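# Tuck chair under desk, park cart in yellow bay

## Task

Slide the office chair fully beneath the desk so that it finishes upright and level, with every wheel on the floor. Move the utility cart into the yellow taped bay so that all four of its wheels sit inside the tape and none rests on the tape line. The desk should stay roughly where it started, and everything on it must remain on top with no part overhanging its edges. The robot must not topple or finish leaning, or the task fails. At the end, release whatever is held and back the robot away.

## Robot and tools

ROBOT. TidyBot++: a mobile base 0.54 m long, 0.50 m wide and 0.38 m tall on four powered casters, with one seven-joint arm and a two-finger gripper mounted on top. The shoulder sits 0.12 m ahead of the base centre, 0.68 m off the floor. Link lengths: upper arm 0.42 m, forearm 0.31 m, hand 0.31 m to the hand point. At the start the arm is folded with the hand facing down; the wrist reaches up to 0.08 m past the base front and the elbow is up to 1.15 m high. Cameras: base_camera (644x364, fixed on the base, facing forward and downward) and wrist_camera (644x476 fisheye, looking along the hand).

FRAMES. Base frame: origin on the floor below the base centre, x ahead, y to the left, z up, in metres. hand_pose and hand_target are printed in this frame as x, y, z, qw, qx, qy, qz; the hand point lies midway between the finger pads, the hand's z axis runs along the fingers and the fingers close along its y axis. Odometry frame is the base frame as it was at the start. base_odometry only integrates wheel rotation, so slipping shows up as travel; heading is in rad, positive to the left, within -3.142 to 3.142. base_tilt is in degrees, forward and right positive, with roughly 1 degree of bias.

move. One action per call, built from base, joints, target and speeds; cameras and blocking are not part of the action.
- base: one object with any of translate_m (forward positive, -2 to 2 m), strafe_m (left positive, -2 to 2 m), rotate_rad (counter-clockwise from above positive, -6.3 to 6.3 rad). These are offsets from where the base is when the command begins, measured along its own axes at that moment; the base heads straight for that point.
- joints: absolute targets by name. joint_2_rad -2.249 to 2.249, joint_4_rad -2.579 to 2.579, joint_6_rad -2.099 to 2.099, all in rad; joint_1_rad, joint_3_rad, joint_5_rad, joint_7_rad accept any angle and go the short way (send steps below half a turn). gripper_pos 0 (open, about 85 mm gap) to 1 (closed). joint_1_rad positive turns the arm clockwise from above, opposite to heading.
- target: a single list of seven numbers [x, y, z, qw, qx, qy, qz], an absolute hand pose in the base frame (metres, unit quaternion). Alongside a target, joints may contain only gripper_pos.
- speeds: caps for this action only: translate_m and strafe_m 0.05 to 0.5 m/s, rotate_rad 0.1 to 1.57 rad/s. For a combined translate/strafe move, give the speed under one key only.
- blocking: true or omitted returns when everything is at rest; false returns after about 0.5 s while motion continues (check with wait(0), line "earlier move").
- cameras: list of base_camera, wrist_camera or all; [] for none.
Unknown keys make a call invalid; out-of-range values get it refused.

wait: seconds 0 to 10, commands nothing, returns state and images. stop: brakes all running motions. zoom_image: camera plus region [x0, y0, x1, y1] in pixels, at most 504 by 504, from that camera's latest image. finished_scene: scene is the current scene's number; it ends the scene permanently.

RESULTS. base_status, joint_status and hand_status report "done", "moving", "off_target" (resting short, maybe still pushing), "not_followed" (a self-collision or reach check withheld targets; also "joint command not followed" or "pose unreachable" with "cause:"), "contact_stop", "time_out", "torque_fault", or "limit_stop_at_motor_heat". The "move" line says "done" or the worst status. hand_status "done" means within 10 mm and 2 degrees; usually a target lands within about 3 cm, so add (wanted - measured hand_pose) to the last target to correct. To keep the hand still, resend hand_target, not hand_pose. motor_effort is percent of maximum torque with the peak in brackets. on_its_own lists things the robot did without being told. The pictures line gives image order. A refused call, or an uncommanded stop, cancels the remaining move, wait and finished_scene calls in that reply. A base blocked by an obstacle keeps shoving until a 14 s time_out and may still report "done".

CAUTIONS. Avoid drops, releasing moving items, slamming and forceful pushes, and excess gripper load (hard squeezes on something still resting, twisting, heavy or fast-swung loads). The arm does not avoid obstacles and keeps pressing when it meets one; no check keeps it off the base ("ARM HIT"). The robot can tip if a raised part of the arm (about 0.6 m up or more) snags while the base drives, if a raised hand is pushed or pulled sideways, or if the arm reaches far out from folded over nearby furniture; backing away or retracting the arm rights a lean. Joint torque limits: 104.5 N m for joints 1 to 4, 51.3 N m for 5 to 7; exceeding one freezes the arm for 10 s. Motors heat under load or stretched poses; a MOTOR HOT line appears at 60 °C and at 75 °C the arm goes limp for 30 to 60 s. The simulation keeps running while you think. For pushing the chair and cart, keep the arm low and close, drive gently with reduced speeds, and finish with the gripper open and the robot backed clear.

Each tool is called by a JSON object that holds its "name" and its "arguments", one argument or row to a line.

## Session

{"name": "move", "arguments": {

}}

Scene clock: 0.00 s.
Motor temperatures (°C): [37 37 34 35 51 42 45]
base_odometry: x=+0.000 y=+0.000 heading=+0.000
base_tilt: forward=+0.1 right=+0.8
base_status: not commanded
joint_positions: joint_1_rad=+0.030 joint_2_rad=-0.342 joint_3_rad=+3.183 joint_4_rad=-2.535 joint_5_rad=+0.005 joint_6_rad=-0.882 joint_7_rad=+1.610 gripper_pos=+0.000
joint_status: not commanded
motor_effort: joint_1_rad=-1 joint_2_rad=-2 joint_3_rad=-1 joint_4_rad=+15 joint_5_rad=+0 joint_6_rad=+1 joint_7_rad=+0
hand_pose: x=+0.2545 y=-0.0079 z=+0.5846 quat_wxyz=(-0.003, +0.999, -0.014, +0.034) (m; base frame)
hand_target: x=+0.2558 y=-0.0080 z=+0.5853 quat_wxyz=(-0.003, +0.999, -0.014, +0.035) (m; base frame)
hand_status: not commanded
pictures: base_camera, wrist_camera
camera_calibration:
wrist_camera: T_world_to_cam=[[-0.0545216, -0.997925, 0.0342596, -0.0193099], [-0.993814, 0.0509085, -0.0987005, 0.368701], [0.0967515, -0.039429, -0.994527, 0.686961], [0, 0, 0, 1]] pos_world=[0.298903, -0.0109536, 0.720254]

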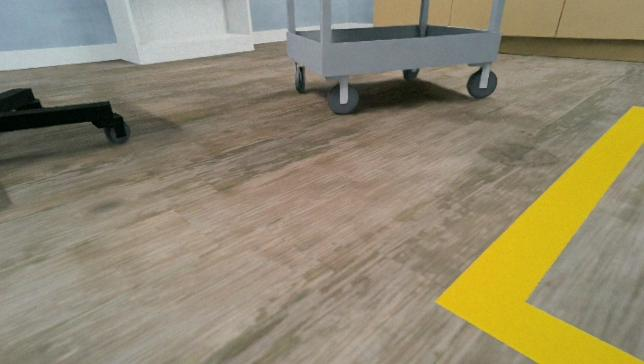

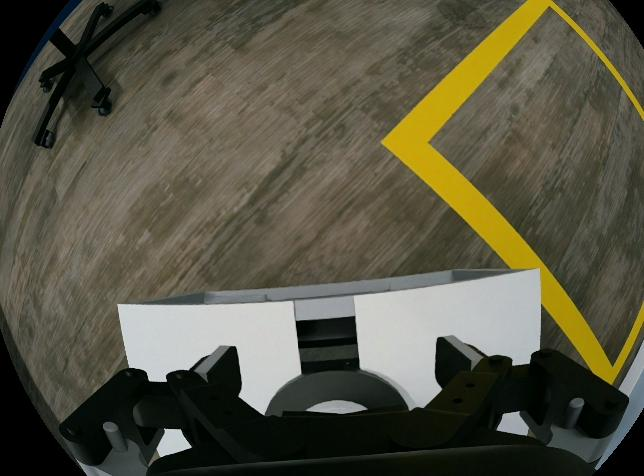

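{"name": "move", "arguments": {
  "joints": {"joint_6_rad":0.3,"joint_1_rad":0.5},
  "cameras": ["wrist_camera"]
}}

{"name": "move", "arguments": {
  "joints": {"joint_1_rad":-0.8},
  "cameras": ["wrist_camera"]
}}

Scene clock: 7.10 s.
Motor temperatures (°C): [37 37 34 35 51 42 45]
move: done
base_odometry: x=+0.000 y=+0.000 heading=+0.000
base_tilt: forward=+0.1 right=+0.8
base_status: not commanded
joint_positions: joint_1_rad=+0.488 joint_2_rad=-0.342 joint_3_rad=+3.183 joint_4_rad=-2.535 joint_5_rad=+0.005 joint_6_rad=+0.241 joint_7_rad=+1.610 gripper_pos=+0.000
joint_status: all done
motor_effort: joint_1_rad=-1(2) joint_2_rad=-6(6) joint_3_rad=+0(1) joint_4_rad=+19(20) joint_5_rad=+0(1) joint_6_rad=+9(9) joint_7_rad=+0(1)
hand_pose: x=+0.4683 y=-0.2028 z=+0.7795 quat_wxyz=(+0.152, +0.803, -0.201, +0.540) (m; base frame)
hand_target: x=+0.4718 y=-0.2107 z=+0.7981 quat_wxyz=(+0.162, +0.785, -0.202, +0.563) (m; base frame)
hand_status: not commanded
pictures: wrist_camera
camera_calibration:
wrist_camera: T_world_to_cam=[[-0.529724, -0.847947, 0.0194699, 0.0557367], [-0.299224, 0.165351, -0.939747, 0.96392], [0.793636, -0.503632, -0.341316, -0.0772766], [0, 0, 0, 1]] pos_world=[0.379282, -0.151043, 0.87838]

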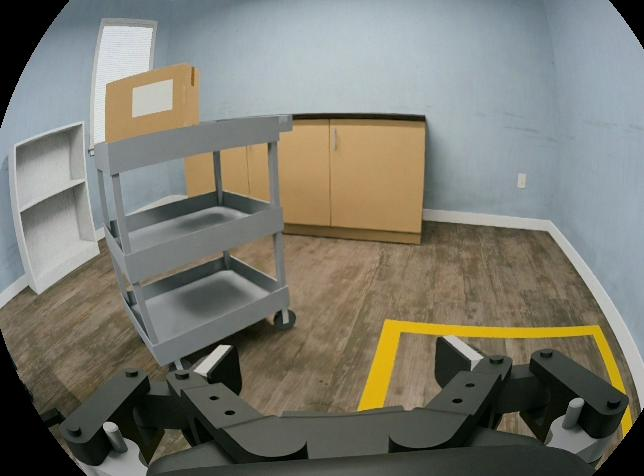

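Scene clock: 9.67 s.
Motor temperatures (°C): [37 37 34 35 51 42 45]
move: done
base_odometry: x=+0.000 y=+0.000 heading=+0.000
base_tilt: forward=+0.2 right=+0.8
base_status: not commanded
joint_positions: joint_1_rad=-0.787 joint_2_rad=-0.342 joint_3_rad=+3.183 joint_4_rad=-2.535 joint_5_rad=+0.005 joint_6_rad=+0.245 joint_7_rad=+1.610 gripper_pos=+0.000
joint_status: all done
motor_effort: joint_1_rad=-1(2) joint_2_rad=-6(7) joint_3_rad=+0(1) joint_4_rad=+19(20) joint_5_rad=+0(1) joint_6_rad=+9(10) joint_7_rad=+0(1)
hand_pose: x=+0.4150 y=+0.2754 z=+0.7805 quat_wxyz=(-0.200, +0.764, +0.316, +0.525) (m; base frame)
hand_target: x=+0.4164 y=+0.2835 z=+0.7981 quat_wxyz=(-0.211, +0.747, +0.314, +0.546) (m; base frame)
hand_status: not commanded
pictures: wrist_camera
camera_calibration:
wrist_camera: T_world_to_cam=[[0.656838, -0.753783, 0.0193559, -0.0853512], [-0.243079, -0.235976, -0.940865, 0.957885], [0.713776, 0.613291, -0.338227, -0.0706672], [0, 0, 0, 1]] pos_world=[0.339344, 0.205041, 0.878991]

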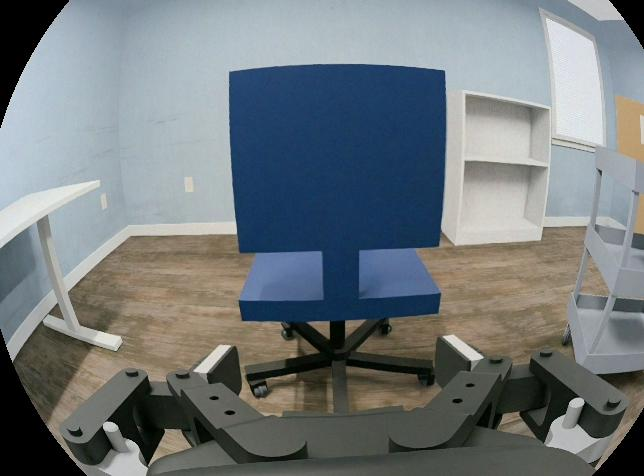

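{"name": "move", "arguments": {
  "joints": {"joint_1_rad":-1.8},
  "cameras": ["wrist_camera"]
}}

{"name": "move", "arguments": {
  "joints": {"joint_1_rad":0}
}}

{"name": "move", "arguments": {
  "joints": {"joint_1_rad":1.0},
  "cameras": ["wrist_camera"]
}}

Scene clock: 15.13 s.
Motor temperatures (°C): [37 37 34 35 51 42 45]
move: done
base_odometry: x=+0.000 y=+0.000 heading=+0.000
base_tilt: forward=+0.1 right=+0.8
base_status: not commanded
joint_positions: joint_1_rad=-1.788 joint_2_rad=-0.342 joint_3_rad=+3.183 joint_4_rad=-2.535 joint_5_rad=+0.005 joint_6_rad=+0.245 joint_7_rad=+1.610 gripper_pos=+0.000
joint_status: all done
motor_effort: joint_1_rad=-1(2) joint_2_rad=-6(7) joint_3_rad=+0(1) joint_4_rad=+19(20) joint_5_rad=+0(0) joint_6_rad=+8(10) joint_7_rad=+0(1)
hand_pose: x=+0.0471 y=+0.3979 z=+0.7806 quat_wxyz=(-0.427, +0.519, +0.644, +0.365) (m; base frame)
hand_target: x=+0.0411 y=+0.4035 z=+0.7981 quat_wxyz=(-0.447, +0.505, +0.634, +0.378) (m; base frame)
hand_status: not commanded
pictures: wrist_camera
camera_calibration:
wrist_camera: T_world_to_cam=[[0.989147, 0.14565, 0.0193411, -0.124881], [0.0672323, -0.331633, -0.94101, 0.921041], [-0.130644, 0.932097, -0.337826, 0.0294435], [0, 0, 0, 1]] pos_world=[0.0654489, 0.296192, 0.87907]

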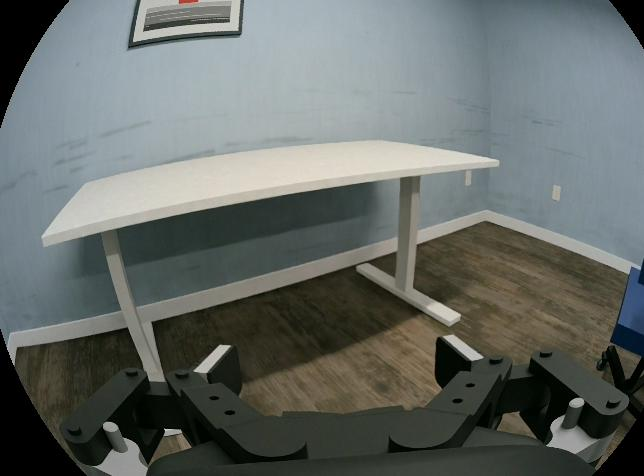

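Scene clock: 18.10 s.
Motor temperatures (°C): [37 37 34 35 51 42 45]
move: done
base_odometry: x=+0.000 y=+0.000 heading=+0.000
base_tilt: forward=+0.1 right=+0.8
base_status: not commanded
joint_positions: joint_1_rad=-0.013 joint_2_rad=-0.342 joint_3_rad=+3.183 joint_4_rad=-2.535 joint_5_rad=+0.005 joint_6_rad=+0.245 joint_7_rad=+1.610 gripper_pos=+0.000
joint_status: all done
motor_effort: joint_1_rad=-1(2) joint_2_rad=-6(7) joint_3_rad=+0(1) joint_4_rad=+19(20) joint_5_rad=+0(1) joint_6_rad=+9(10) joint_7_rad=+0(1)
hand_pose: x=+0.5233 y=-0.0103 z=+0.7807 quat_wxyz=(+0.014, +0.827, +0.004, +0.562) (m; base frame)
hand_target: x=+0.5296 y=-0.0158 z=+0.7981 quat_wxyz=(+0.018, +0.811, -0.002, +0.585) (m; base frame)
hand_status: not commanded
pictures: base_camera, wrist_camera
camera_calibration:
wrist_camera: T_world_to_cam=[[-0.0580462, -0.998127, 0.0193284, -0.000252693], [-0.338033, 0.00143362, -0.941133, 0.969338], [0.939343, -0.0611629, -0.337483, -0.0982066], [0, 0, 0, 1]] pos_world=[0.419903, -0.00764848, 0.879138]

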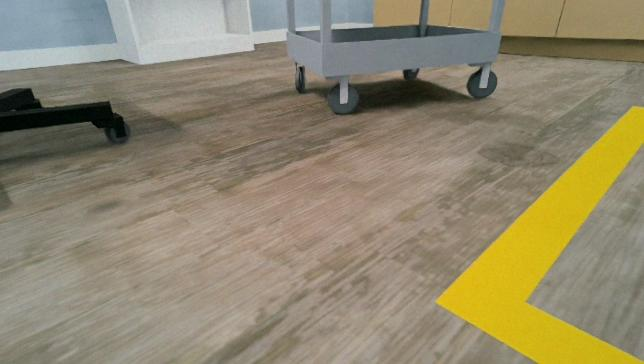

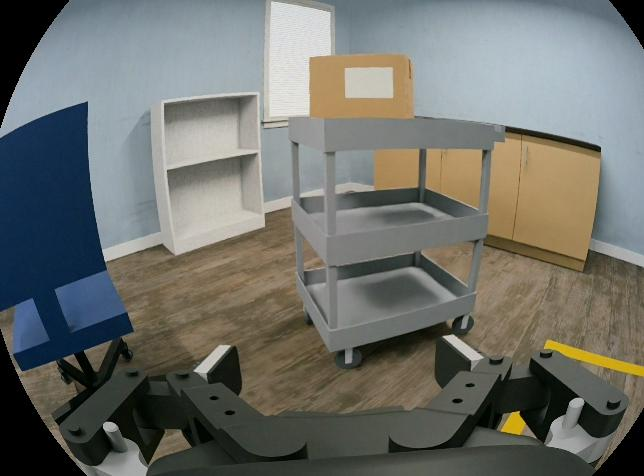

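Scene clock: 20.40 s.
Motor temperatures (°C): [37 37 34 35 51 42 45]
move: done
base_odometry: x=+0.000 y=+0.000 heading=+0.000
base_tilt: forward=+0.1 right=+0.8
base_status: not commanded
joint_positions: joint_1_rad=+0.988 joint_2_rad=-0.342 joint_3_rad=+3.183 joint_4_rad=-2.535 joint_5_rad=+0.005 joint_6_rad=+0.245 joint_7_rad=+1.610 gripper_pos=+0.000
joint_status: all done
motor_effort: joint_1_rad=-1(2) joint_2_rad=-6(7) joint_3_rad=-1(1) joint_4_rad=+19(20) joint_5_rad=+0(0) joint_6_rad=+9(10) joint_7_rad=+0(1)
hand_pose: x=+0.3286 y=-0.3458 z=+0.7807 quat_wxyz=(+0.281, +0.728, -0.393, +0.487) (m; base frame)
hand_target: x=+0.3276 y=-0.3541 z=+0.7981 quat_wxyz=(+0.296, +0.711, -0.390, +0.505) (m; base frame)
hand_status: not commanded
pictures: wrist_camera
camera_calibration:
wrist_camera: T_world_to_cam=[[-0.871382, -0.490224, 0.0193284, 0.0965343], [-0.181361, 0.285266, -0.941133, 0.950694], [0.455852, -0.823592, -0.337483, -0.0406712], [0, 0, 0, 1]] pos_world=[0.275077, -0.257374, 0.879138]

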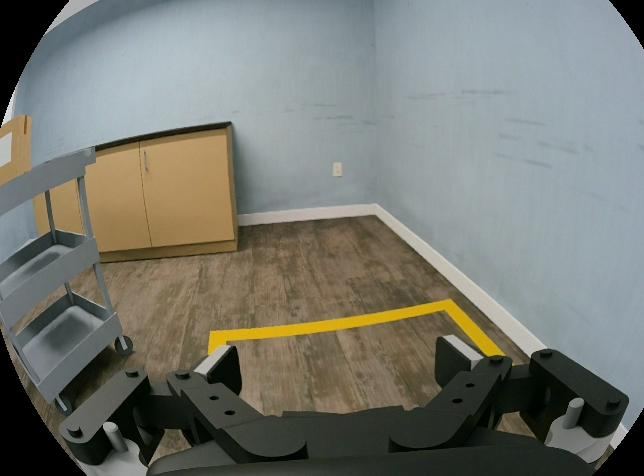

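{"name": "move", "arguments": {
  "base": {"translate_m":1.55,"strafe_m":-1.35},
  "joints": {"joint_1_rad":-0.6},
  "cameras": ["wrist_camera"]
}}

{"name": "move", "arguments": {
  "base": {"translate_m":1.25,"strafe_m":0.25},
  "joints": {"joint_1_rad":-1.9},
  "cameras": ["wrist_camera"]
}}

Scene clock: 70.60 s.
Motor temperatures (°C): [37 36 33 36 51 42 44]
move: done
base_odometry: x=+1.550 y=-1.350 heading=+0.000
base_tilt: forward=+0.1 right=+0.8
base_status: done
joint_positions: joint_1_rad=-0.588 joint_2_rad=-0.343 joint_3_rad=+3.183 joint_4_rad=-2.535 joint_5_rad=+0.005 joint_6_rad=+0.247 joint_7_rad=+1.610 gripper_pos=+0.000
joint_status: all done
motor_effort: joint_1_rad=+0(2) joint_2_rad=-6(7) joint_3_rad=+0(2) joint_4_rad=+19(20) joint_5_rad=+0(1) joint_6_rad=+9(10) joint_7_rad=-1(1)
hand_pose: x=+0.4638 y=+0.2115 z=+0.7813 quat_wxyz=(-0.147, +0.791, +0.238, +0.544) (m; base frame)
hand_target: x=+0.4668 y=+0.2188 z=+0.7981 quat_wxyz=(-0.156, +0.775, +0.238, +0.565) (m; base frame)
hand_status: not commanded
pictures: wrist_camera
camera_calibration:
wrist_camera: T_world_to_cam=[[0.494784, -0.868803, 0.0192403, -0.0659651], [-0.282771, -0.181895, -0.941783, 0.963157], [0.821723, 0.460539, -0.335671, -0.085766], [0, 0, 0, 1]] pos_world=[0.375467, 0.157381, 0.879564]

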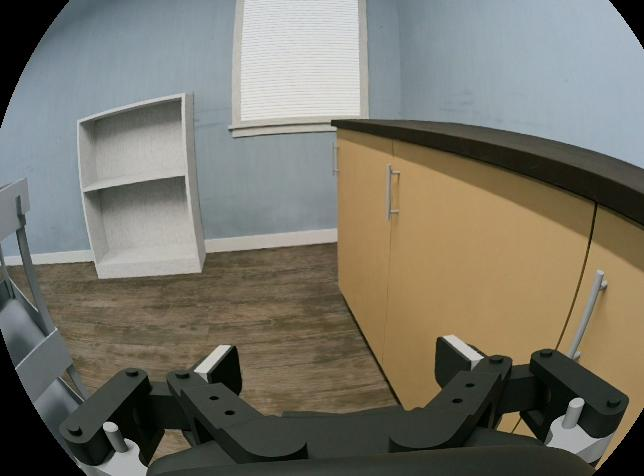

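Scene clock: 77.40 s.
Motor temperatures (°C): [37 36 33 36 51 42 44]
move: time_out
base_odometry: x=+2.322 y=-1.199 heading=+0.068
base_tilt: forward=+0.1 right=+0.7
base_status: translate_m time_out (by the wheels' count: +0.772 of +1.250); strafe_m time_out (by the wheels' count: +0.151 of +0.250)
joint_positions: joint_1_rad=-1.893 joint_2_rad=-0.340 joint_3_rad=+3.191 joint_4_rad=-2.535 joint_5_rad=+0.004 joint_6_rad=+0.254 joint_7_rad=+1.610 gripper_pos=+0.000
joint_status: all done
motor_effort: joint_1_rad=-1(8) joint_2_rad=-6(15) joint_3_rad=+0(14) joint_4_rad=+19(23) joint_5_rad=+0(3) joint_6_rad=+9(11) joint_7_rad=+0(1)
hand_pose: x=+0.0087 y=+0.3904 z=+0.7821 quat_wxyz=(-0.447, +0.487, +0.666, +0.345) (m; base frame)
hand_target: x=+0.0012 y=+0.3937 z=+0.7981 quat_wxyz=(-0.466, +0.473, +0.658, +0.355) (m; base frame)
hand_status: not commanded
pictures: wrist_camera
camera_calibration:
wrist_camera: T_world_to_cam=[[0.970555, 0.240374, 0.0155776, -0.119709], [0.094117, -0.318897, -0.943105, 0.91892], [-0.22173, 0.916802, -0.33213, 0.0342645], [0, 0, 0, 1]] pos_world=[0.0372961, 0.290402, 0.879883]

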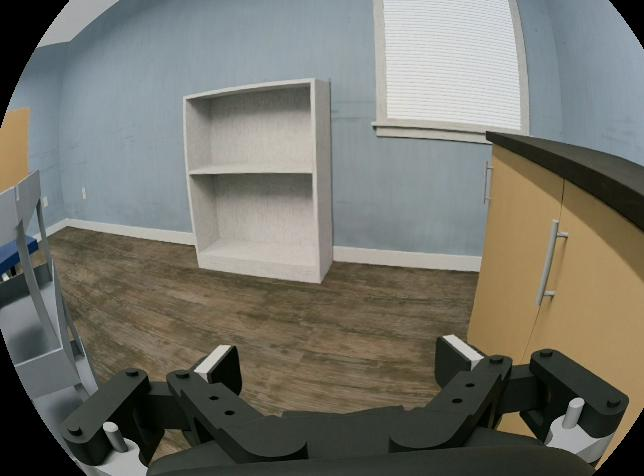

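{"name": "move", "arguments": {
  "base": {"translate_m":-0.08,"strafe_m":0.12},
  "joints": {"joint_1_rad":3.1,"joint_6_rad":-0.8,"joint_2_rad":-0.2},
  "cameras": []
}}

{"name": "move", "arguments": {
  "base": {"rotate_rad":-2.43}
}}

Scene clock: 89.37 s.
Motor temperatures (°C): [37 36 33 36 50 42 44]
move: done
base_odometry: x=+2.235 y=-1.085 heading=+0.068
base_tilt: forward=+0.1 right=+0.8
base_status: done
joint_positions: joint_1_rad=-3.170 joint_2_rad=-0.220 joint_3_rad=+3.191 joint_4_rad=-2.535 joint_5_rad=+0.004 joint_6_rad=-0.747 joint_7_rad=+1.610 gripper_pos=+0.000
joint_status: all done
motor_effort: joint_1_rad=-1(2) joint_2_rad=-5(9) joint_3_rad=+0(1) joint_4_rad=+13(20) joint_5_rad=+0(1) joint_6_rad=+1(10) joint_7_rad=+0(1)
hand_pose: x=-0.0457 y=+0.0015 z=+0.5694 quat_wxyz=(-0.040, -0.011, +0.999, -0.003) (m; base frame)
hand_target: x=-0.0284 y=-0.0012 z=+0.5661 quat_wxyz=(-0.005, -0.022, +1.000, -0.002) (m; base frame)
hand_status: not commanded
pictures: none
No camera images: "cameras" was empty.

Scene clock: 94.57 s.
Motor temperatures (°C): [37 36 33 36 50 42 44]
move: time_out
base_odometry: x=+2.234 y=-1.085 heading=-2.357
base_tilt: forward=+0.1 right=+0.8
base_status: rotate_rad time_out (by the wheels' count: -2.425 of -2.430)
joint_positions: joint_1_rad=-3.178 joint_2_rad=-0.208 joint_3_rad=+3.188 joint_4_rad=-2.536 joint_5_rad=+0.004 joint_6_rad=-0.759 joint_7_rad=+1.610 gripper_pos=+0.000
joint_status: not commanded
motor_effort: joint_1_rad=-1(2) joint_2_rad=-5(10) joint_3_rad=+0(2) joint_4_rad=+13(17) joint_5_rad=+0(1) joint_6_rad=+1(3) joint_7_rad=+0(1)
hand_pose: x=-0.0401 y=-0.0001 z=+0.5668 quat_wxyz=(-0.027, -0.016, +0.999, -0.003) (m; base frame)
hand_target: x=-0.0284 y=-0.0012 z=+0.5661 quat_wxyz=(-0.005, -0.022, +1.000, -0.002) (m; base frame)
hand_status: not commanded
pictures: base_camera, wrist_camera
camera_calibration:
wrist_camera: T_world_to_cam=[[-0.00495245, 0.999306, 0.0369316, -0.026287], [0.996225, 0.00813142, -0.0864306, 0.146588], [-0.0866709, 0.0363641, -0.995573, 0.69133], [0, 0, 0, 1]] pos_world=[-0.0862467, -0.0000628915, 0.70191]

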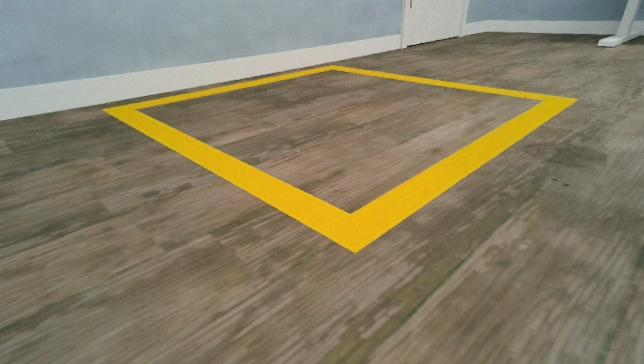

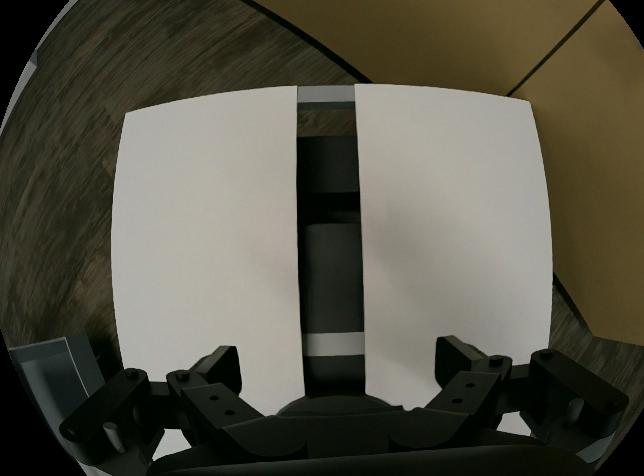

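{"name": "move", "arguments": {
  "base": {"translate_m":-0.36,"strafe_m":-0.4},
  "speeds": {"translate_m":0.3}
}}

{"name": "move", "arguments": {
  "base": {"strafe_m":-0.7}
}}

{"name": "move", "arguments": {
  "base": {"rotate_rad":0.4}
}}

Scene clock: 107.70 s.
Motor temperatures (°C): [37 36 33 36 50 42 44]
move: done
base_odometry: x=+2.206 y=-0.547 heading=-2.358
base_tilt: forward=+0.1 right=+0.8
base_status: done
joint_positions: joint_1_rad=-3.178 joint_2_rad=-0.208 joint_3_rad=+3.188 joint_4_rad=-2.536 joint_5_rad=+0.004 joint_6_rad=-0.759 joint_7_rad=+1.610 gripper_pos=+0.000
joint_status: not commanded
motor_effort: joint_1_rad=-1(1) joint_2_rad=-5(6) joint_3_rad=+0(1) joint_4_rad=+13(14) joint_5_rad=+0(1) joint_6_rad=+2(2) joint_7_rad=-1(1)
hand_pose: x=-0.0400 y=-0.0001 z=+0.5668 quat_wxyz=(-0.027, -0.016, +0.999, -0.003) (m; base frame)
hand_target: x=-0.0284 y=-0.0012 z=+0.5661 quat_wxyz=(-0.005, -0.022, +1.000, -0.002) (m; base frame)
hand_status: not commanded
pictures: base_camera, wrist_camera
camera_calibration:
wrist_camera: T_world_to_cam=[[-0.00495836, 0.999305, 0.0369337, -0.0262879], [0.996238, 0.00813207, -0.0862821, 0.146474], [-0.0865225, 0.0363669, -0.995586, 0.691331], [0, 0, 0, 1]] pos_world=[-0.0862378, -0.000063053, 0.701889]

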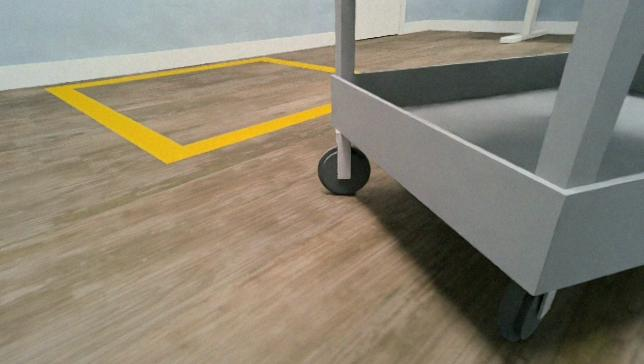

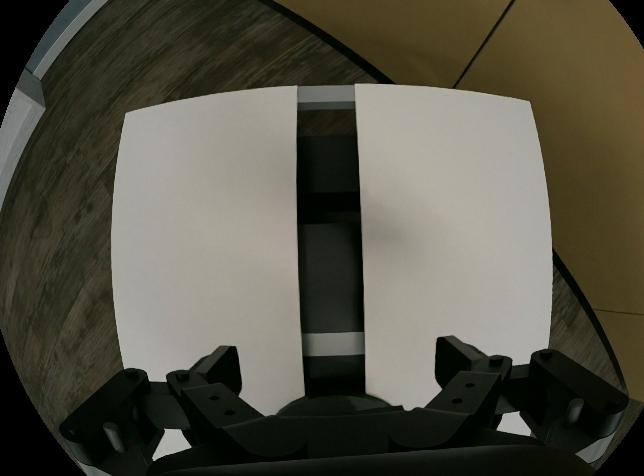

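Scene clock: 110.07 s.
Motor temperatures (°C): [37 36 33 36 50 42 44]
move: done
base_odometry: x=+1.712 y=-0.051 heading=-2.358
base_tilt: forward=+0.2 right=+0.8
base_status: done
joint_positions: joint_1_rad=-3.178 joint_2_rad=-0.208 joint_3_rad=+3.188 joint_4_rad=-2.536 joint_5_rad=+0.004 joint_6_rad=-0.759 joint_7_rad=+1.610 gripper_pos=+0.000
joint_status: not commanded
motor_effort: joint_1_rad=-1(2) joint_2_rad=-5(5) joint_3_rad=+0(1) joint_4_rad=+13(14) joint_5_rad=+0(1) joint_6_rad=+2(2) joint_7_rad=+0(1)
hand_pose: x=-0.0400 y=-0.0001 z=+0.5668 quat_wxyz=(-0.027, -0.016, +0.999, -0.003) (m; base frame)
hand_target: x=-0.0284 y=-0.0012 z=+0.5661 quat_wxyz=(-0.005, -0.022, +1.000, -0.002) (m; base frame)
hand_status: not commanded
pictures: base_camera, wrist_camera
camera_calibration:
wrist_camera: T_world_to_cam=[[-0.00495836, 0.999305, 0.0369337, -0.0262879], [0.996238, 0.00813207, -0.0862821, 0.146474], [-0.0865225, 0.0363669, -0.995586, 0.691331], [0, 0, 0, 1]] pos_world=[-0.0862378, -0.000063053, 0.701889]

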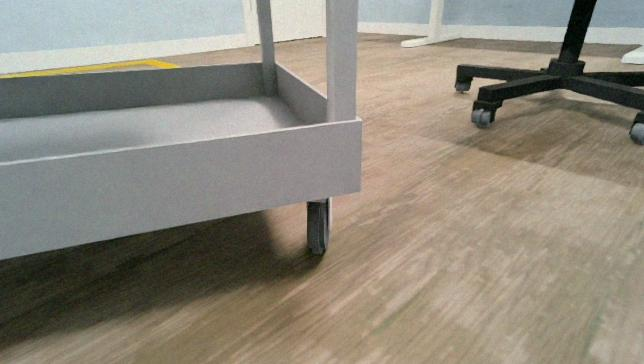

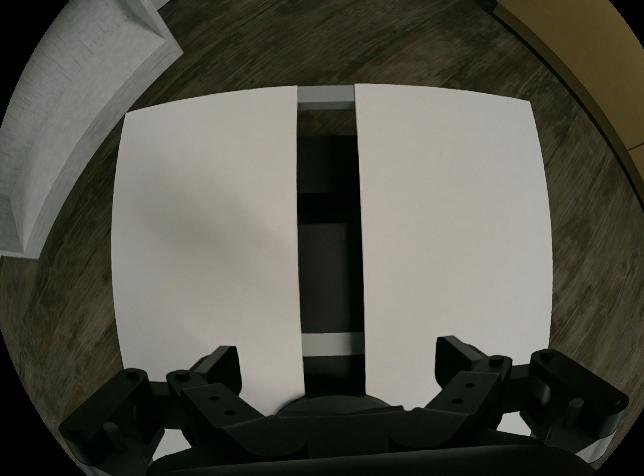

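Scene clock: 111.37 s.
Motor temperatures (°C): [37 36 33 36 50 42 44]
move: done
base_odometry: x=+1.712 y=-0.051 heading=-1.959
base_tilt: forward=+0.1 right=+0.8
base_status: done
joint_positions: joint_1_rad=-3.178 joint_2_rad=-0.208 joint_3_rad=+3.188 joint_4_rad=-2.536 joint_5_rad=+0.004 joint_6_rad=-0.759 joint_7_rad=+1.610 gripper_pos=+0.000
joint_status: not commanded
motor_effort: joint_1_rad=+0(2) joint_2_rad=-5(6) joint_3_rad=+0(1) joint_4_rad=+13(13) joint_5_rad=+0(0) joint_6_rad=+1(2) joint_7_rad=+0(1)
hand_pose: x=-0.0400 y=-0.0001 z=+0.5668 quat_wxyz=(-0.027, -0.016, +0.999, -0.003) (m; base frame)
hand_target: x=-0.0284 y=-0.0012 z=+0.5661 quat_wxyz=(-0.005, -0.022, +1.000, -0.002) (m; base frame)
hand_status: not commanded
pictures: base_camera, wrist_camera
camera_calibration:
wrist_camera: T_world_to_cam=[[-0.00495836, 0.999305, 0.0369337, -0.0262879], [0.996238, 0.00813207, -0.0862821, 0.146474], [-0.0865225, 0.0363669, -0.995586, 0.691331], [0, 0, 0, 1]] pos_world=[-0.0862378, -0.000063053, 0.701889]

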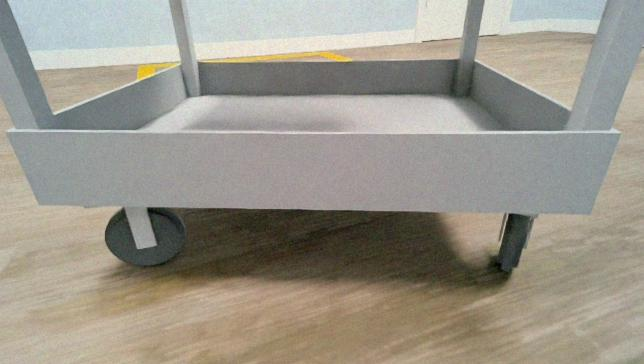

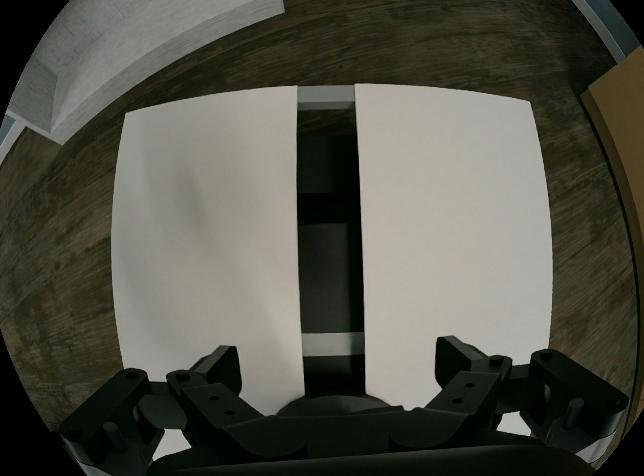

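{"name": "move", "arguments": {
  "base": {"rotate_rad":0.1,"strafe_m":-0.08},
  "cameras": []
}}

{"name": "move", "arguments": {
  "base": {"translate_m":1.0},
  "speeds": {"translate_m":0.12}
}}

Scene clock: 122.13 s.
Motor temperatures (°C): [37 36 33 36 50 42 44]
move: done
base_odometry: x=+1.638 y=-0.021 heading=-1.858
base_tilt: forward=+0.1 right=+0.8
base_status: done
joint_positions: joint_1_rad=-3.178 joint_2_rad=-0.208 joint_3_rad=+3.188 joint_4_rad=-2.536 joint_5_rad=+0.004 joint_6_rad=-0.759 joint_7_rad=+1.610 gripper_pos=+0.000
joint_status: not commanded
motor_effort: joint_1_rad=-1(1) joint_2_rad=-5(5) joint_3_rad=-1(1) joint_4_rad=+13(14) joint_5_rad=+0(1) joint_6_rad=+1(2) joint_7_rad=+0(1)
hand_pose: x=-0.0400 y=-0.0001 z=+0.5668 quat_wxyz=(-0.027, -0.016, +0.999, -0.003) (m; base frame)
hand_target: x=-0.0284 y=-0.0012 z=+0.5661 quat_wxyz=(-0.005, -0.022, +1.000, -0.002) (m; base frame)
hand_status: not commanded
pictures: none
No camera images: "cameras" was empty.

Scene clock: 131.07 s.
Motor temperatures (°C): [37 36 33 36 50 42 44]
move: done
base_odometry: x=+1.355 y=-0.980 heading=-1.857
base_tilt: forward=+0.1 right=+0.8
base_status: done
joint_positions: joint_1_rad=-3.178 joint_2_rad=-0.207 joint_3_rad=+3.188 joint_4_rad=-2.536 joint_5_rad=+0.004 joint_6_rad=-0.759 joint_7_rad=+1.610 gripper_pos=+0.000
joint_status: not commanded
motor_effort: joint_1_rad=-1(1) joint_2_rad=-5(7) joint_3_rad=+0(1) joint_4_rad=+13(15) joint_5_rad=+0(1) joint_6_rad=+1(2) joint_7_rad=+0(1)
hand_pose: x=-0.0398 y=-0.0001 z=+0.5667 quat_wxyz=(-0.027, -0.016, +1.000, -0.003) (m; base frame)
hand_target: x=-0.0284 y=-0.0012 z=+0.5661 quat_wxyz=(-0.005, -0.022, +1.000, -0.002) (m; base frame)
hand_status: not commanded
pictures: base_camera, wrist_camera
camera_calibration:
wrist_camera: T_world_to_cam=[[-0.0050297, 0.999304, 0.0369514, -0.0262929], [0.996329, 0.00816576, -0.0852158, 0.14567], [-0.0854582, 0.0363871, -0.995677, 0.691324], [0, 0, 0, 1]] pos_world=[-0.0861877, -0.000070178, 0.701721]

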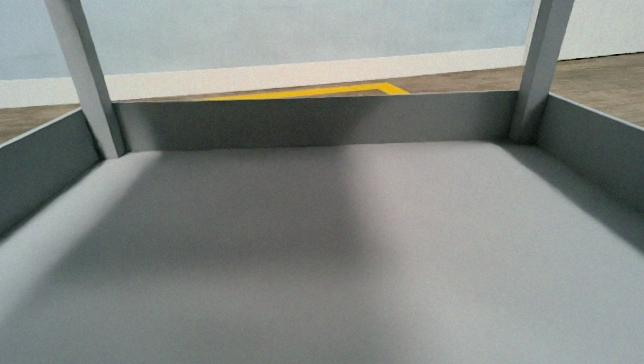

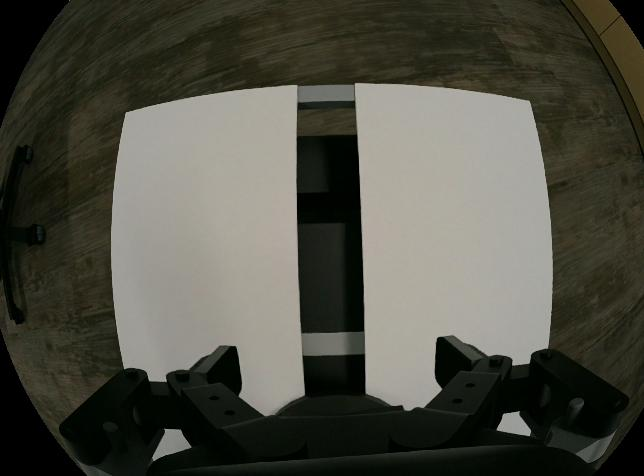

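{"name": "move", "arguments": {
  "base": {"translate_m":0.66,"strafe_m":0.03},
  "speeds": {"translate_m":0.12},
  "cameras": []
}}

{"name": "move", "arguments": {
  "base": {"translate_m":-0.6},
  "cameras": ["base_camera"]
}}

Scene clock: 142.80 s.
Motor temperatures (°C): [37 36 33 36 50 42 44]
move: done
base_odometry: x=+1.197 y=-1.622 heading=-1.857
base_tilt: forward=+0.1 right=+0.8
base_status: done
joint_positions: joint_1_rad=-3.178 joint_2_rad=-0.206 joint_3_rad=+3.188 joint_4_rad=-2.536 joint_5_rad=+0.004 joint_6_rad=-0.760 joint_7_rad=+1.610 gripper_pos=+0.000
joint_status: not commanded
motor_effort: joint_1_rad=-1(1) joint_2_rad=-5(7) joint_3_rad=+0(1) joint_4_rad=+13(15) joint_5_rad=+0(0) joint_6_rad=+1(2) joint_7_rad=+0(1)
hand_pose: x=-0.0396 y=-0.0001 z=+0.5665 quat_wxyz=(-0.026, -0.016, +1.000, -0.003) (m; base frame)
hand_target: x=-0.0284 y=-0.0012 z=+0.5661 quat_wxyz=(-0.005, -0.022, +1.000, -0.002) (m; base frame)
hand_status: not commanded
pictures: none
No camera images: "cameras" was empty.

Scene clock: 145.40 s.
Motor temperatures (°C): [37 36 33 36 50 42 44]
move: done
base_odometry: x=+1.367 y=-1.046 heading=-1.858
base_tilt: forward=+0.1 right=+0.8
base_status: done
joint_positions: joint_1_rad=-3.178 joint_2_rad=-0.205 joint_3_rad=+3.188 joint_4_rad=-2.536 joint_5_rad=+0.004 joint_6_rad=-0.760 joint_7_rad=+1.610 gripper_pos=+0.000
joint_status: not commanded
motor_effort: joint_1_rad=-1(1) joint_2_rad=-5(7) joint_3_rad=+0(1) joint_4_rad=+13(15) joint_5_rad=+0(1) joint_6_rad=+1(3) joint_7_rad=-1(1)
hand_pose: x=-0.0394 y=-0.0001 z=+0.5662 quat_wxyz=(-0.025, -0.016, +1.000, -0.003) (m; base frame)
hand_target: x=-0.0284 y=-0.0012 z=+0.5661 quat_wxyz=(-0.005, -0.022, +1.000, -0.002) (m; base frame)
hand_status: not commanded
pictures: base_camera

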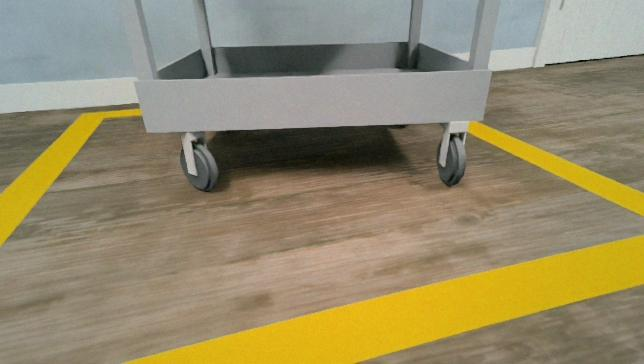

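{"name": "move", "arguments": {
  "base": {"translate_m":-0.3,"strafe_m":-0.29,"rotate_rad":-1.32},
  "joints": {"joint_1_rad":0,"joint_2_rad":0.1,"joint_4_rad":-2.2,"joint_6_rad":0.77,"joint_3_rad":3.14}
}}

Scene clock: 162.47 s.
Motor temperatures (°C): [36 36 33 36 50 42 44]
move: done
base_odometry: x=+1.174 y=-0.676 heading=+3.106
base_tilt: forward=+0.1 right=+0.8
base_status: done
joint_positions: joint_1_rad=-6.273 joint_2_rad=+0.080 joint_3_rad=+3.158 joint_4_rad=-2.234 joint_5_rad=+0.004 joint_6_rad=+0.710 joint_7_rad=+1.610 gripper_pos=+0.000
joint_status: all done
motor_effort: joint_1_rad=-1(3) joint_2_rad=-20(21) joint_3_rad=+0(2) joint_4_rad=+18(19) joint_5_rad=+0(1) joint_6_rad=+9(11) joint_7_rad=-1(1)
hand_pose: x=+0.6953 y=-0.0128 z=+0.8787 quat_wxyz=(-0.023, -0.718, -0.007, -0.695) (m; base frame)
hand_target: x=+0.7064 y=+0.0034 z=+0.9037 quat_wxyz=(-0.013, -0.692, -0.017, -0.721) (m; base frame)
hand_status: not commanded
pictures: base_camera, wrist_camera
camera_calibration:
wrist_camera: T_world_to_cam=[[-0.0660973, -0.997619, 0.0196914, 0.0106308], [-0.000646955, -0.0196918, -0.999806, 0.936445], [0.997813, -0.0660972, 0.000656157, -0.56472], [0, 0, 0, 1]] pos_world=[0.564793, -0.00828068, 0.936424]

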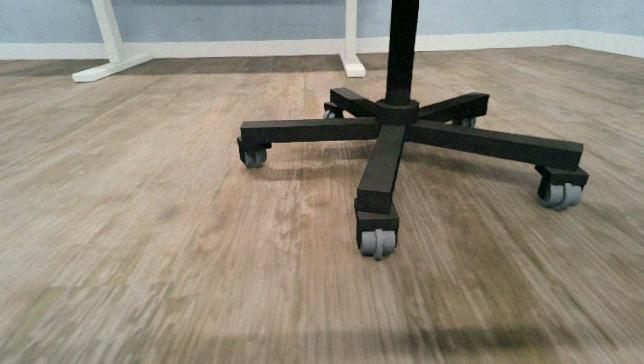

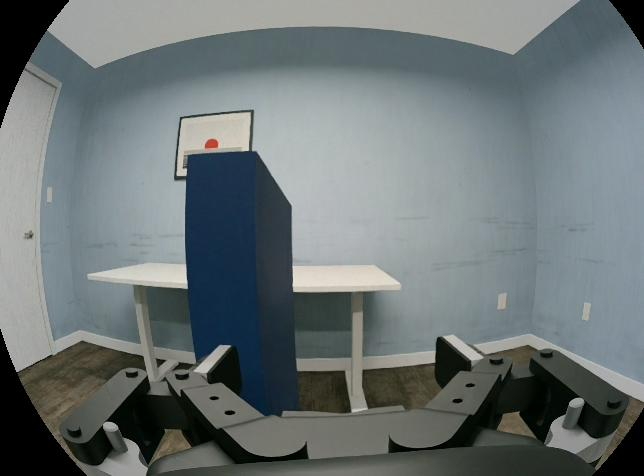

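{"name": "move", "arguments": {
  "base": {"strafe_m":0.045,"rotate_rad":0.07},
  "cameras": ["wrist_camera"]
}}

Scene clock: 170.33 s.
Motor temperatures (°C): [36 36 33 36 50 42 44]
move: done
base_odometry: x=+1.172 y=-0.721 heading=-3.109
base_tilt: forward=+0.2 right=+0.8
base_status: done
joint_positions: joint_1_rad=-6.287 joint_2_rad=+0.081 joint_3_rad=+3.142 joint_4_rad=-2.233 joint_5_rad=+0.004 joint_6_rad=+0.714 joint_7_rad=+1.610 gripper_pos=+0.000
joint_status: not commanded
motor_effort: joint_1_rad=+0(5) joint_2_rad=-21(21) joint_3_rad=+0(4) joint_4_rad=+18(19) joint_5_rad=+0(1) joint_6_rad=+9(10) joint_7_rad=+0(1)
hand_pose: x=+0.6956 y=+0.0043 z=+0.8792 quat_wxyz=(-0.012, -0.717, -0.017, -0.696) (m; base frame)
hand_target: x=+0.7064 y=+0.0034 z=+0.9037 quat_wxyz=(-0.013, -0.692, -0.017, -0.721) (m; base frame)
hand_status: not commanded
pictures: wrist_camera
camera_calibration:
wrist_camera: T_world_to_cam=[[-0.0360763, -0.999181, 0.0183078, 0.00804673], [0.0024437, -0.0184079, -0.999828, 0.935078], [0.999346, -0.0360254, 0.00310579, -0.567298], [0, 0, 0, 1]] pos_world=[0.564933, 0.00481582, 0.936532]

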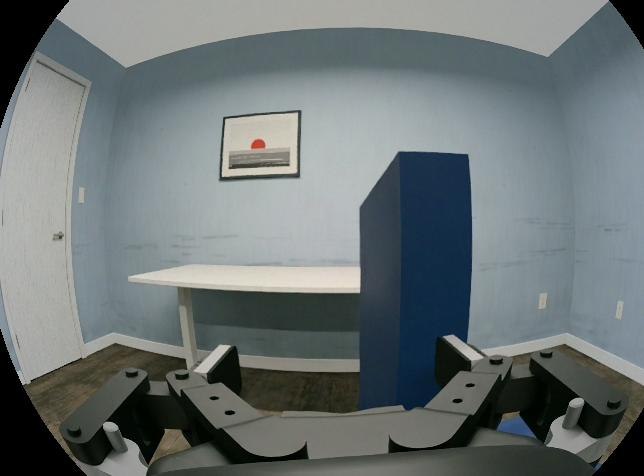

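{"name": "move", "arguments": {
  "base": {"strafe_m":-0.05},
  "cameras": ["wrist_camera"]
}}

Scene clock: 176.77 s.
Motor temperatures (°C): [36 36 33 36 50 42 44]
move: done
base_odometry: x=+1.171 y=-0.671 heading=-3.108
base_tilt: forward=+0.2 right=+0.8
base_status: done
joint_positions: joint_1_rad=-6.284 joint_2_rad=+0.082 joint_3_rad=+3.142 joint_4_rad=-2.233 joint_5_rad=+0.004 joint_6_rad=+0.714 joint_7_rad=+1.610 gripper_pos=+0.000
joint_status: not commanded
motor_effort: joint_1_rad=-1(2) joint_2_rad=-20(21) joint_3_rad=+0(2) joint_4_rad=+18(19) joint_5_rad=+0(1) joint_6_rad=+9(10) joint_7_rad=+0(1)
hand_pose: x=+0.6958 y=+0.0022 z=+0.8790 quat_wxyz=(-0.014, -0.717, -0.016, -0.696) (m; base frame)
hand_target: x=+0.7064 y=+0.0034 z=+0.9037 quat_wxyz=(-0.013, -0.692, -0.017, -0.721) (m; base frame)
hand_status: not commanded
pictures: wrist_camera
camera_calibration:
wrist_camera: T_world_to_cam=[[-0.039656, -0.999046, 0.0183099, 0.00847797], [0.00230219, -0.0184157, -0.999828, 0.934994], [0.999211, -0.039607, 0.00303029, -0.567355], [0, 0, 0, 1]] pos_world=[0.565091, 0.00321717, 0.936397]

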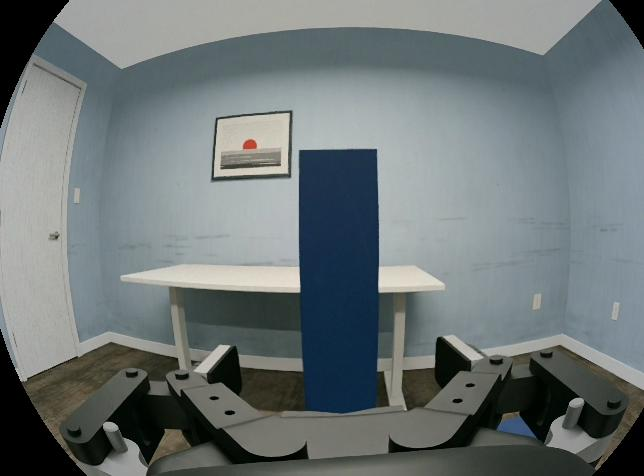

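{"name": "move", "arguments": {
  "base": {"translate_m":0.08},
  "speeds": {"translate_m":0.1},
  "cameras": []
}}

{"name": "move", "arguments": {
  "joints": {"gripper_pos":0.75}
}}

Scene clock: 180.20 s.
Motor temperatures (°C): [36 36 33 36 50 42 44]
move: done
base_odometry: x=+1.091 y=-0.674 heading=-3.109
base_tilt: forward=+0.2 right=+0.8
base_status: done
joint_positions: joint_1_rad=-6.284 joint_2_rad=+0.090 joint_3_rad=+3.142 joint_4_rad=-2.229 joint_5_rad=+0.004 joint_6_rad=+0.715 joint_7_rad=+1.610 gripper_pos=+0.000
joint_status: not commanded
motor_effort: joint_1_rad=-1(1) joint_2_rad=-21(23) joint_3_rad=+0(1) joint_4_rad=+18(19) joint_5_rad=+0(0) joint_6_rad=+9(10) joint_7_rad=+0(1)
hand_pose: x=+0.6983 y=+0.0022 z=+0.8768 quat_wxyz=(-0.014, -0.718, -0.016, -0.695) (m; base frame)
hand_target: x=+0.7064 y=+0.0034 z=+0.9037 quat_wxyz=(-0.013, -0.692, -0.017, -0.721) (m; base frame)
hand_status: not commanded
pictures: none
No camera images: "cameras" was empty.

Scene clock: 181.17 s.
Motor temperatures (°C): [36 36 33 36 50 42 44]
move: off_target
base_odometry: x=+1.091 y=-0.674 heading=-3.109
base_tilt: forward=+0.2 right=+0.8
base_status: not commanded
joint_positions: joint_1_rad=-6.283 joint_2_rad=+0.090 joint_3_rad=+3.142 joint_4_rad=-2.229 joint_5_rad=-0.002 joint_6_rad=+0.716 joint_7_rad=+1.607 gripper_pos=+0.535
joint_status: gripper_pos off_target (ended at +0.535, target +0.750)
motor_effort: joint_1_rad=-1(3) joint_2_rad=-20(21) joint_3_rad=+0(3) joint_4_rad=+21(22) joint_5_rad=+3(5) joint_6_rad=+10(11) joint_7_rad=+3(6)
hand_pose: x=+0.6983 y=+0.0009 z=+0.8768 quat_wxyz=(-0.012, -0.718, -0.012, -0.695) (m; base frame)
hand_target: x=+0.7064 y=+0.0034 z=+0.9037 quat_wxyz=(-0.013, -0.692, -0.017, -0.721) (m; base frame)
hand_status: not commanded
pictures: base_camera, wrist_camera
camera_calibration:
wrist_camera: T_world_to_cam=[[-0.0438196, -0.998979, 0.0110255, 0.0166302], [-0.000714923, -0.0110048, -0.999939, 0.934976], [0.999039, -0.0438248, -0.000231968, -0.566894], [0, 0, 0, 1]] pos_world=[0.567746, 0.00205844, 0.934604]

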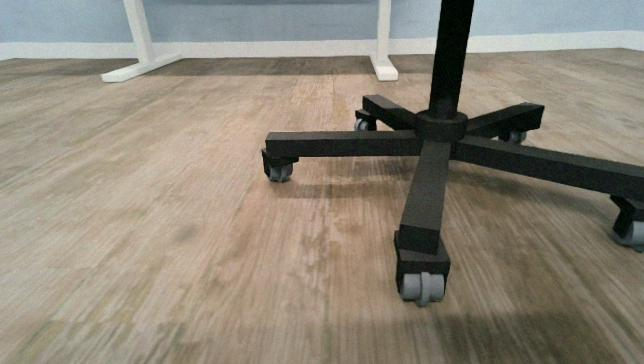

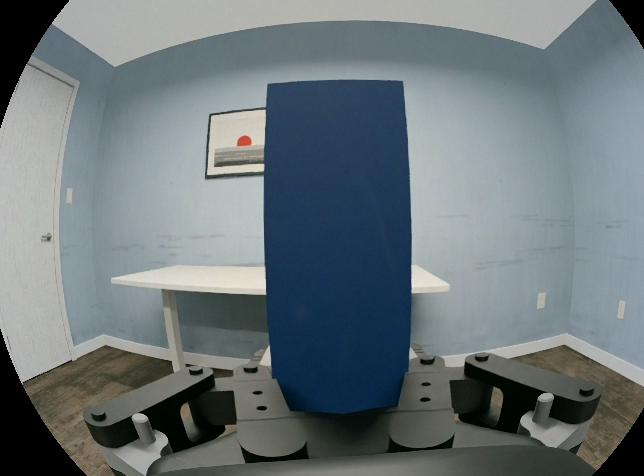

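{"name": "move", "arguments": {
  "base": {"rotate_rad":1.48},
  "speeds": {"rotate_rad":0.25}
}}

Scene clock: 198.90 s.
Motor temperatures (°C): [36 36 33 36 50 42 44]
move: done
base_odometry: x=+1.091 y=-0.674 heading=-1.632
base_tilt: forward=+0.1 right=+0.8
base_status: done
joint_positions: joint_1_rad=-6.200 joint_2_rad=+0.097 joint_3_rad=+3.230 joint_4_rad=-2.223 joint_5_rad=-0.051 joint_6_rad=+0.721 joint_7_rad=+1.607 gripper_pos=+0.541
joint_status: not commanded
motor_effort: joint_1_rad=-15(27) joint_2_rad=-23(24) joint_3_rad=-14(26) joint_4_rad=+19(22) joint_5_rad=+6(14) joint_6_rad=+9(11) joint_7_rad=-5(6)
hand_pose: x=+0.6921 y=-0.1069 z=+0.8773 quat_wxyz=(-0.074, -0.714, +0.071, -0.693) (m; base frame)
hand_target: x=+0.7064 y=+0.0034 z=+0.9037 quat_wxyz=(-0.013, -0.692, -0.017, -0.721) (m; base frame)
hand_status: not commanded
pictures: base_camera, wrist_camera
camera_calibration:
wrist_camera: T_world_to_cam=[[-0.246549, -0.968992, -0.0163573, 0.0761164], [0.00610102, 0.0153261, -0.999864, 0.932242], [0.969111, -0.246615, 0.0021332, -0.568497], [0, 0, 0, 1]] pos_world=[0.564015, -0.0807315, 0.934573]

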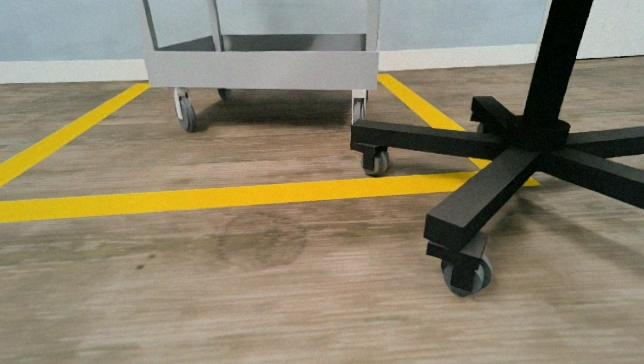

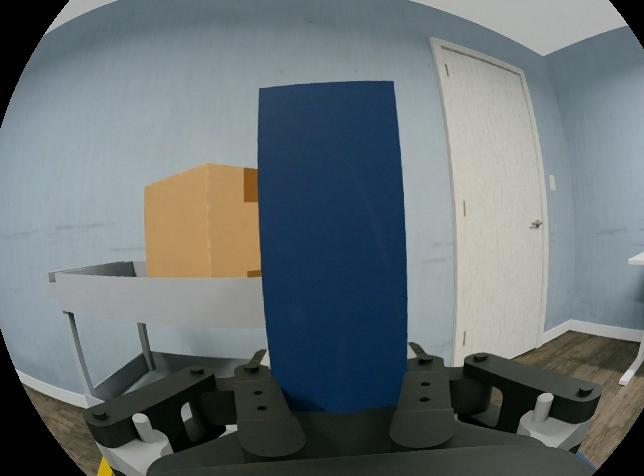

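{"name": "move", "arguments": {
  "base": {"translate_m":-0.53,"strafe_m":-1.25},
  "speeds": {"strafe_m":0.2}
}}

Scene clock: 212.20 s.
Motor temperatures (°C): [37 36 33 36 50 42 44]
move: done
base_odometry: x=-0.124 y=-0.068 heading=-1.632
base_tilt: forward=+0.2 right=+0.8
base_status: done
joint_positions: joint_1_rad=-6.384 joint_2_rad=+0.122 joint_3_rad=+3.032 joint_4_rad=-2.199 joint_5_rad=+0.041 joint_6_rad=+0.725 joint_7_rad=+1.596 gripper_pos=+0.553
joint_status: not commanded
motor_effort: joint_1_rad=+17(25) joint_2_rad=-25(30) joint_3_rad=+17(25) joint_4_rad=+21(24) joint_5_rad=-3(10) joint_6_rad=+9(12) joint_7_rad=+12(12)
hand_pose: x=+0.6954 y=+0.1299 z=+0.8779 quat_wxyz=(+0.068, -0.709, -0.099, -0.695) (m; base frame)
hand_target: x=+0.7064 y=+0.0034 z=+0.9037 quat_wxyz=(-0.013, -0.692, -0.017, -0.721) (m; base frame)
hand_status: not commanded
pictures: base_camera, wrist_camera
camera_calibration:
wrist_camera: T_world_to_cam=[[0.192994, -0.981033, 0.0180868, -0.027924], [0.0116118, -0.0161485, -0.999802, 0.929414], [0.981131, 0.193165, 0.00827505, -0.584181], [0, 0, 0, 1]] pos_world=[0.567755, 0.100458, 0.93457]

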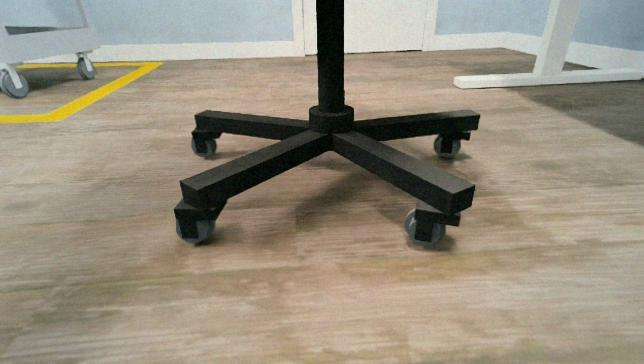

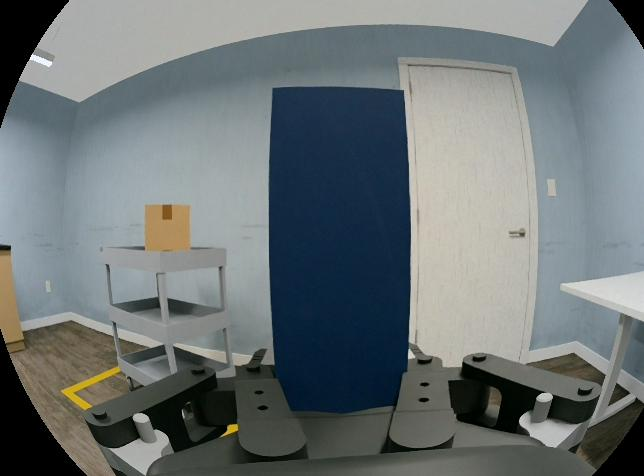

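{"name": "move", "arguments": {
  "base": {"translate_m":0.12,"strafe_m":-0.75},
  "speeds": {"strafe_m":0.15}
}}

Scene clock: 223.97 s.
Motor temperatures (°C): [37 36 33 36 50 42 44]
move: done
base_odometry: x=-0.880 y=-0.142 heading=-1.631
base_tilt: forward=+0.2 right=+0.7
base_status: done
joint_positions: joint_1_rad=-6.444 joint_2_rad=+0.124 joint_3_rad=+2.996 joint_4_rad=-2.199 joint_5_rad=+0.050 joint_6_rad=+0.727 joint_7_rad=+1.595 gripper_pos=+0.561
joint_status: not commanded
motor_effort: joint_1_rad=+27(31) joint_2_rad=-28(31) joint_3_rad=+27(31) joint_4_rad=+16(22) joint_5_rad=-7(11) joint_6_rad=+11(12) joint_7_rad=+9(13)
hand_pose: x=+0.6799 y=+0.1855 z=+0.8779 quat_wxyz=(+0.103, -0.702, -0.136, -0.691) (m; base frame)
hand_target: x=+0.7064 y=+0.0034 z=+0.9037 quat_wxyz=(-0.013, -0.692, -0.017, -0.721) (m; base frame)
hand_status: not commanded
pictures: base_camera, wrist_camera
camera_calibration:
wrist_camera: T_world_to_cam=[[0.292117, -0.956198, 0.0187961, -0.0430245], [0.014309, -0.0152814, -0.999781, 0.9285], [0.956276, 0.292322, 0.00921823, -0.58204], [0, 0, 0, 1]] pos_world=[0.555873, 0.143192, 0.934471]

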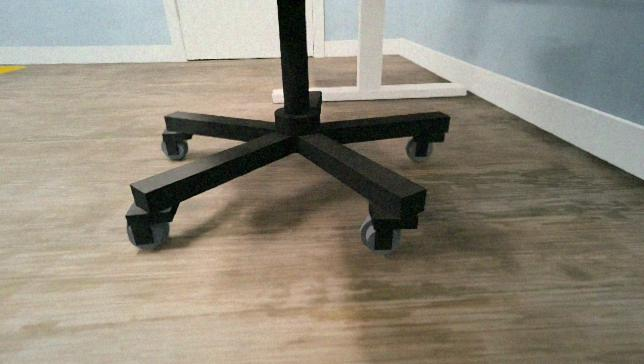

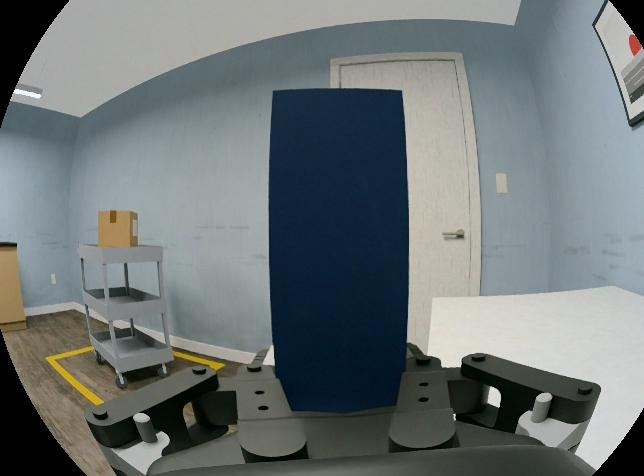

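{"name": "move", "arguments": {
  "base": {"rotate_rad":0.18},
  "speeds": {"rotate_rad":0.2},
  "cameras": []
}}

{"name": "move", "arguments": {
  "joints": {"gripper_pos":0}
}}

Scene clock: 233.50 s.
Motor temperatures (°C): [37 36 33 36 50 42 44]
move: time_out
base_odometry: x=-0.880 y=-0.142 heading=-1.458
base_tilt: forward=+0.1 right=+0.8
base_status: rotate_rad time_out (by the wheels' count: +0.173 of +0.180)
joint_positions: joint_1_rad=-6.333 joint_2_rad=+0.120 joint_3_rad=+3.085 joint_4_rad=-2.203 joint_5_rad=+0.035 joint_6_rad=+0.728 joint_7_rad=+1.595 gripper_pos=+0.564
joint_status: not commanded
motor_effort: joint_1_rad=+8(26) joint_2_rad=-25(31) joint_3_rad=+8(25) joint_4_rad=+18(23) joint_5_rad=-1(6) joint_6_rad=+10(14) joint_7_rad=+5(11)
hand_pose: x=+0.7053 y=+0.0697 z=+0.8777 quat_wxyz=(+0.030, -0.713, -0.061, -0.698) (m; base frame)
hand_target: x=+0.7064 y=+0.0034 z=+0.9037 quat_wxyz=(-0.013, -0.692, -0.017, -0.721) (m; base frame)
hand_status: not commanded
pictures: none
No camera images: "cameras" was empty.

not run: a stop that you did not command came earlier in this reply.


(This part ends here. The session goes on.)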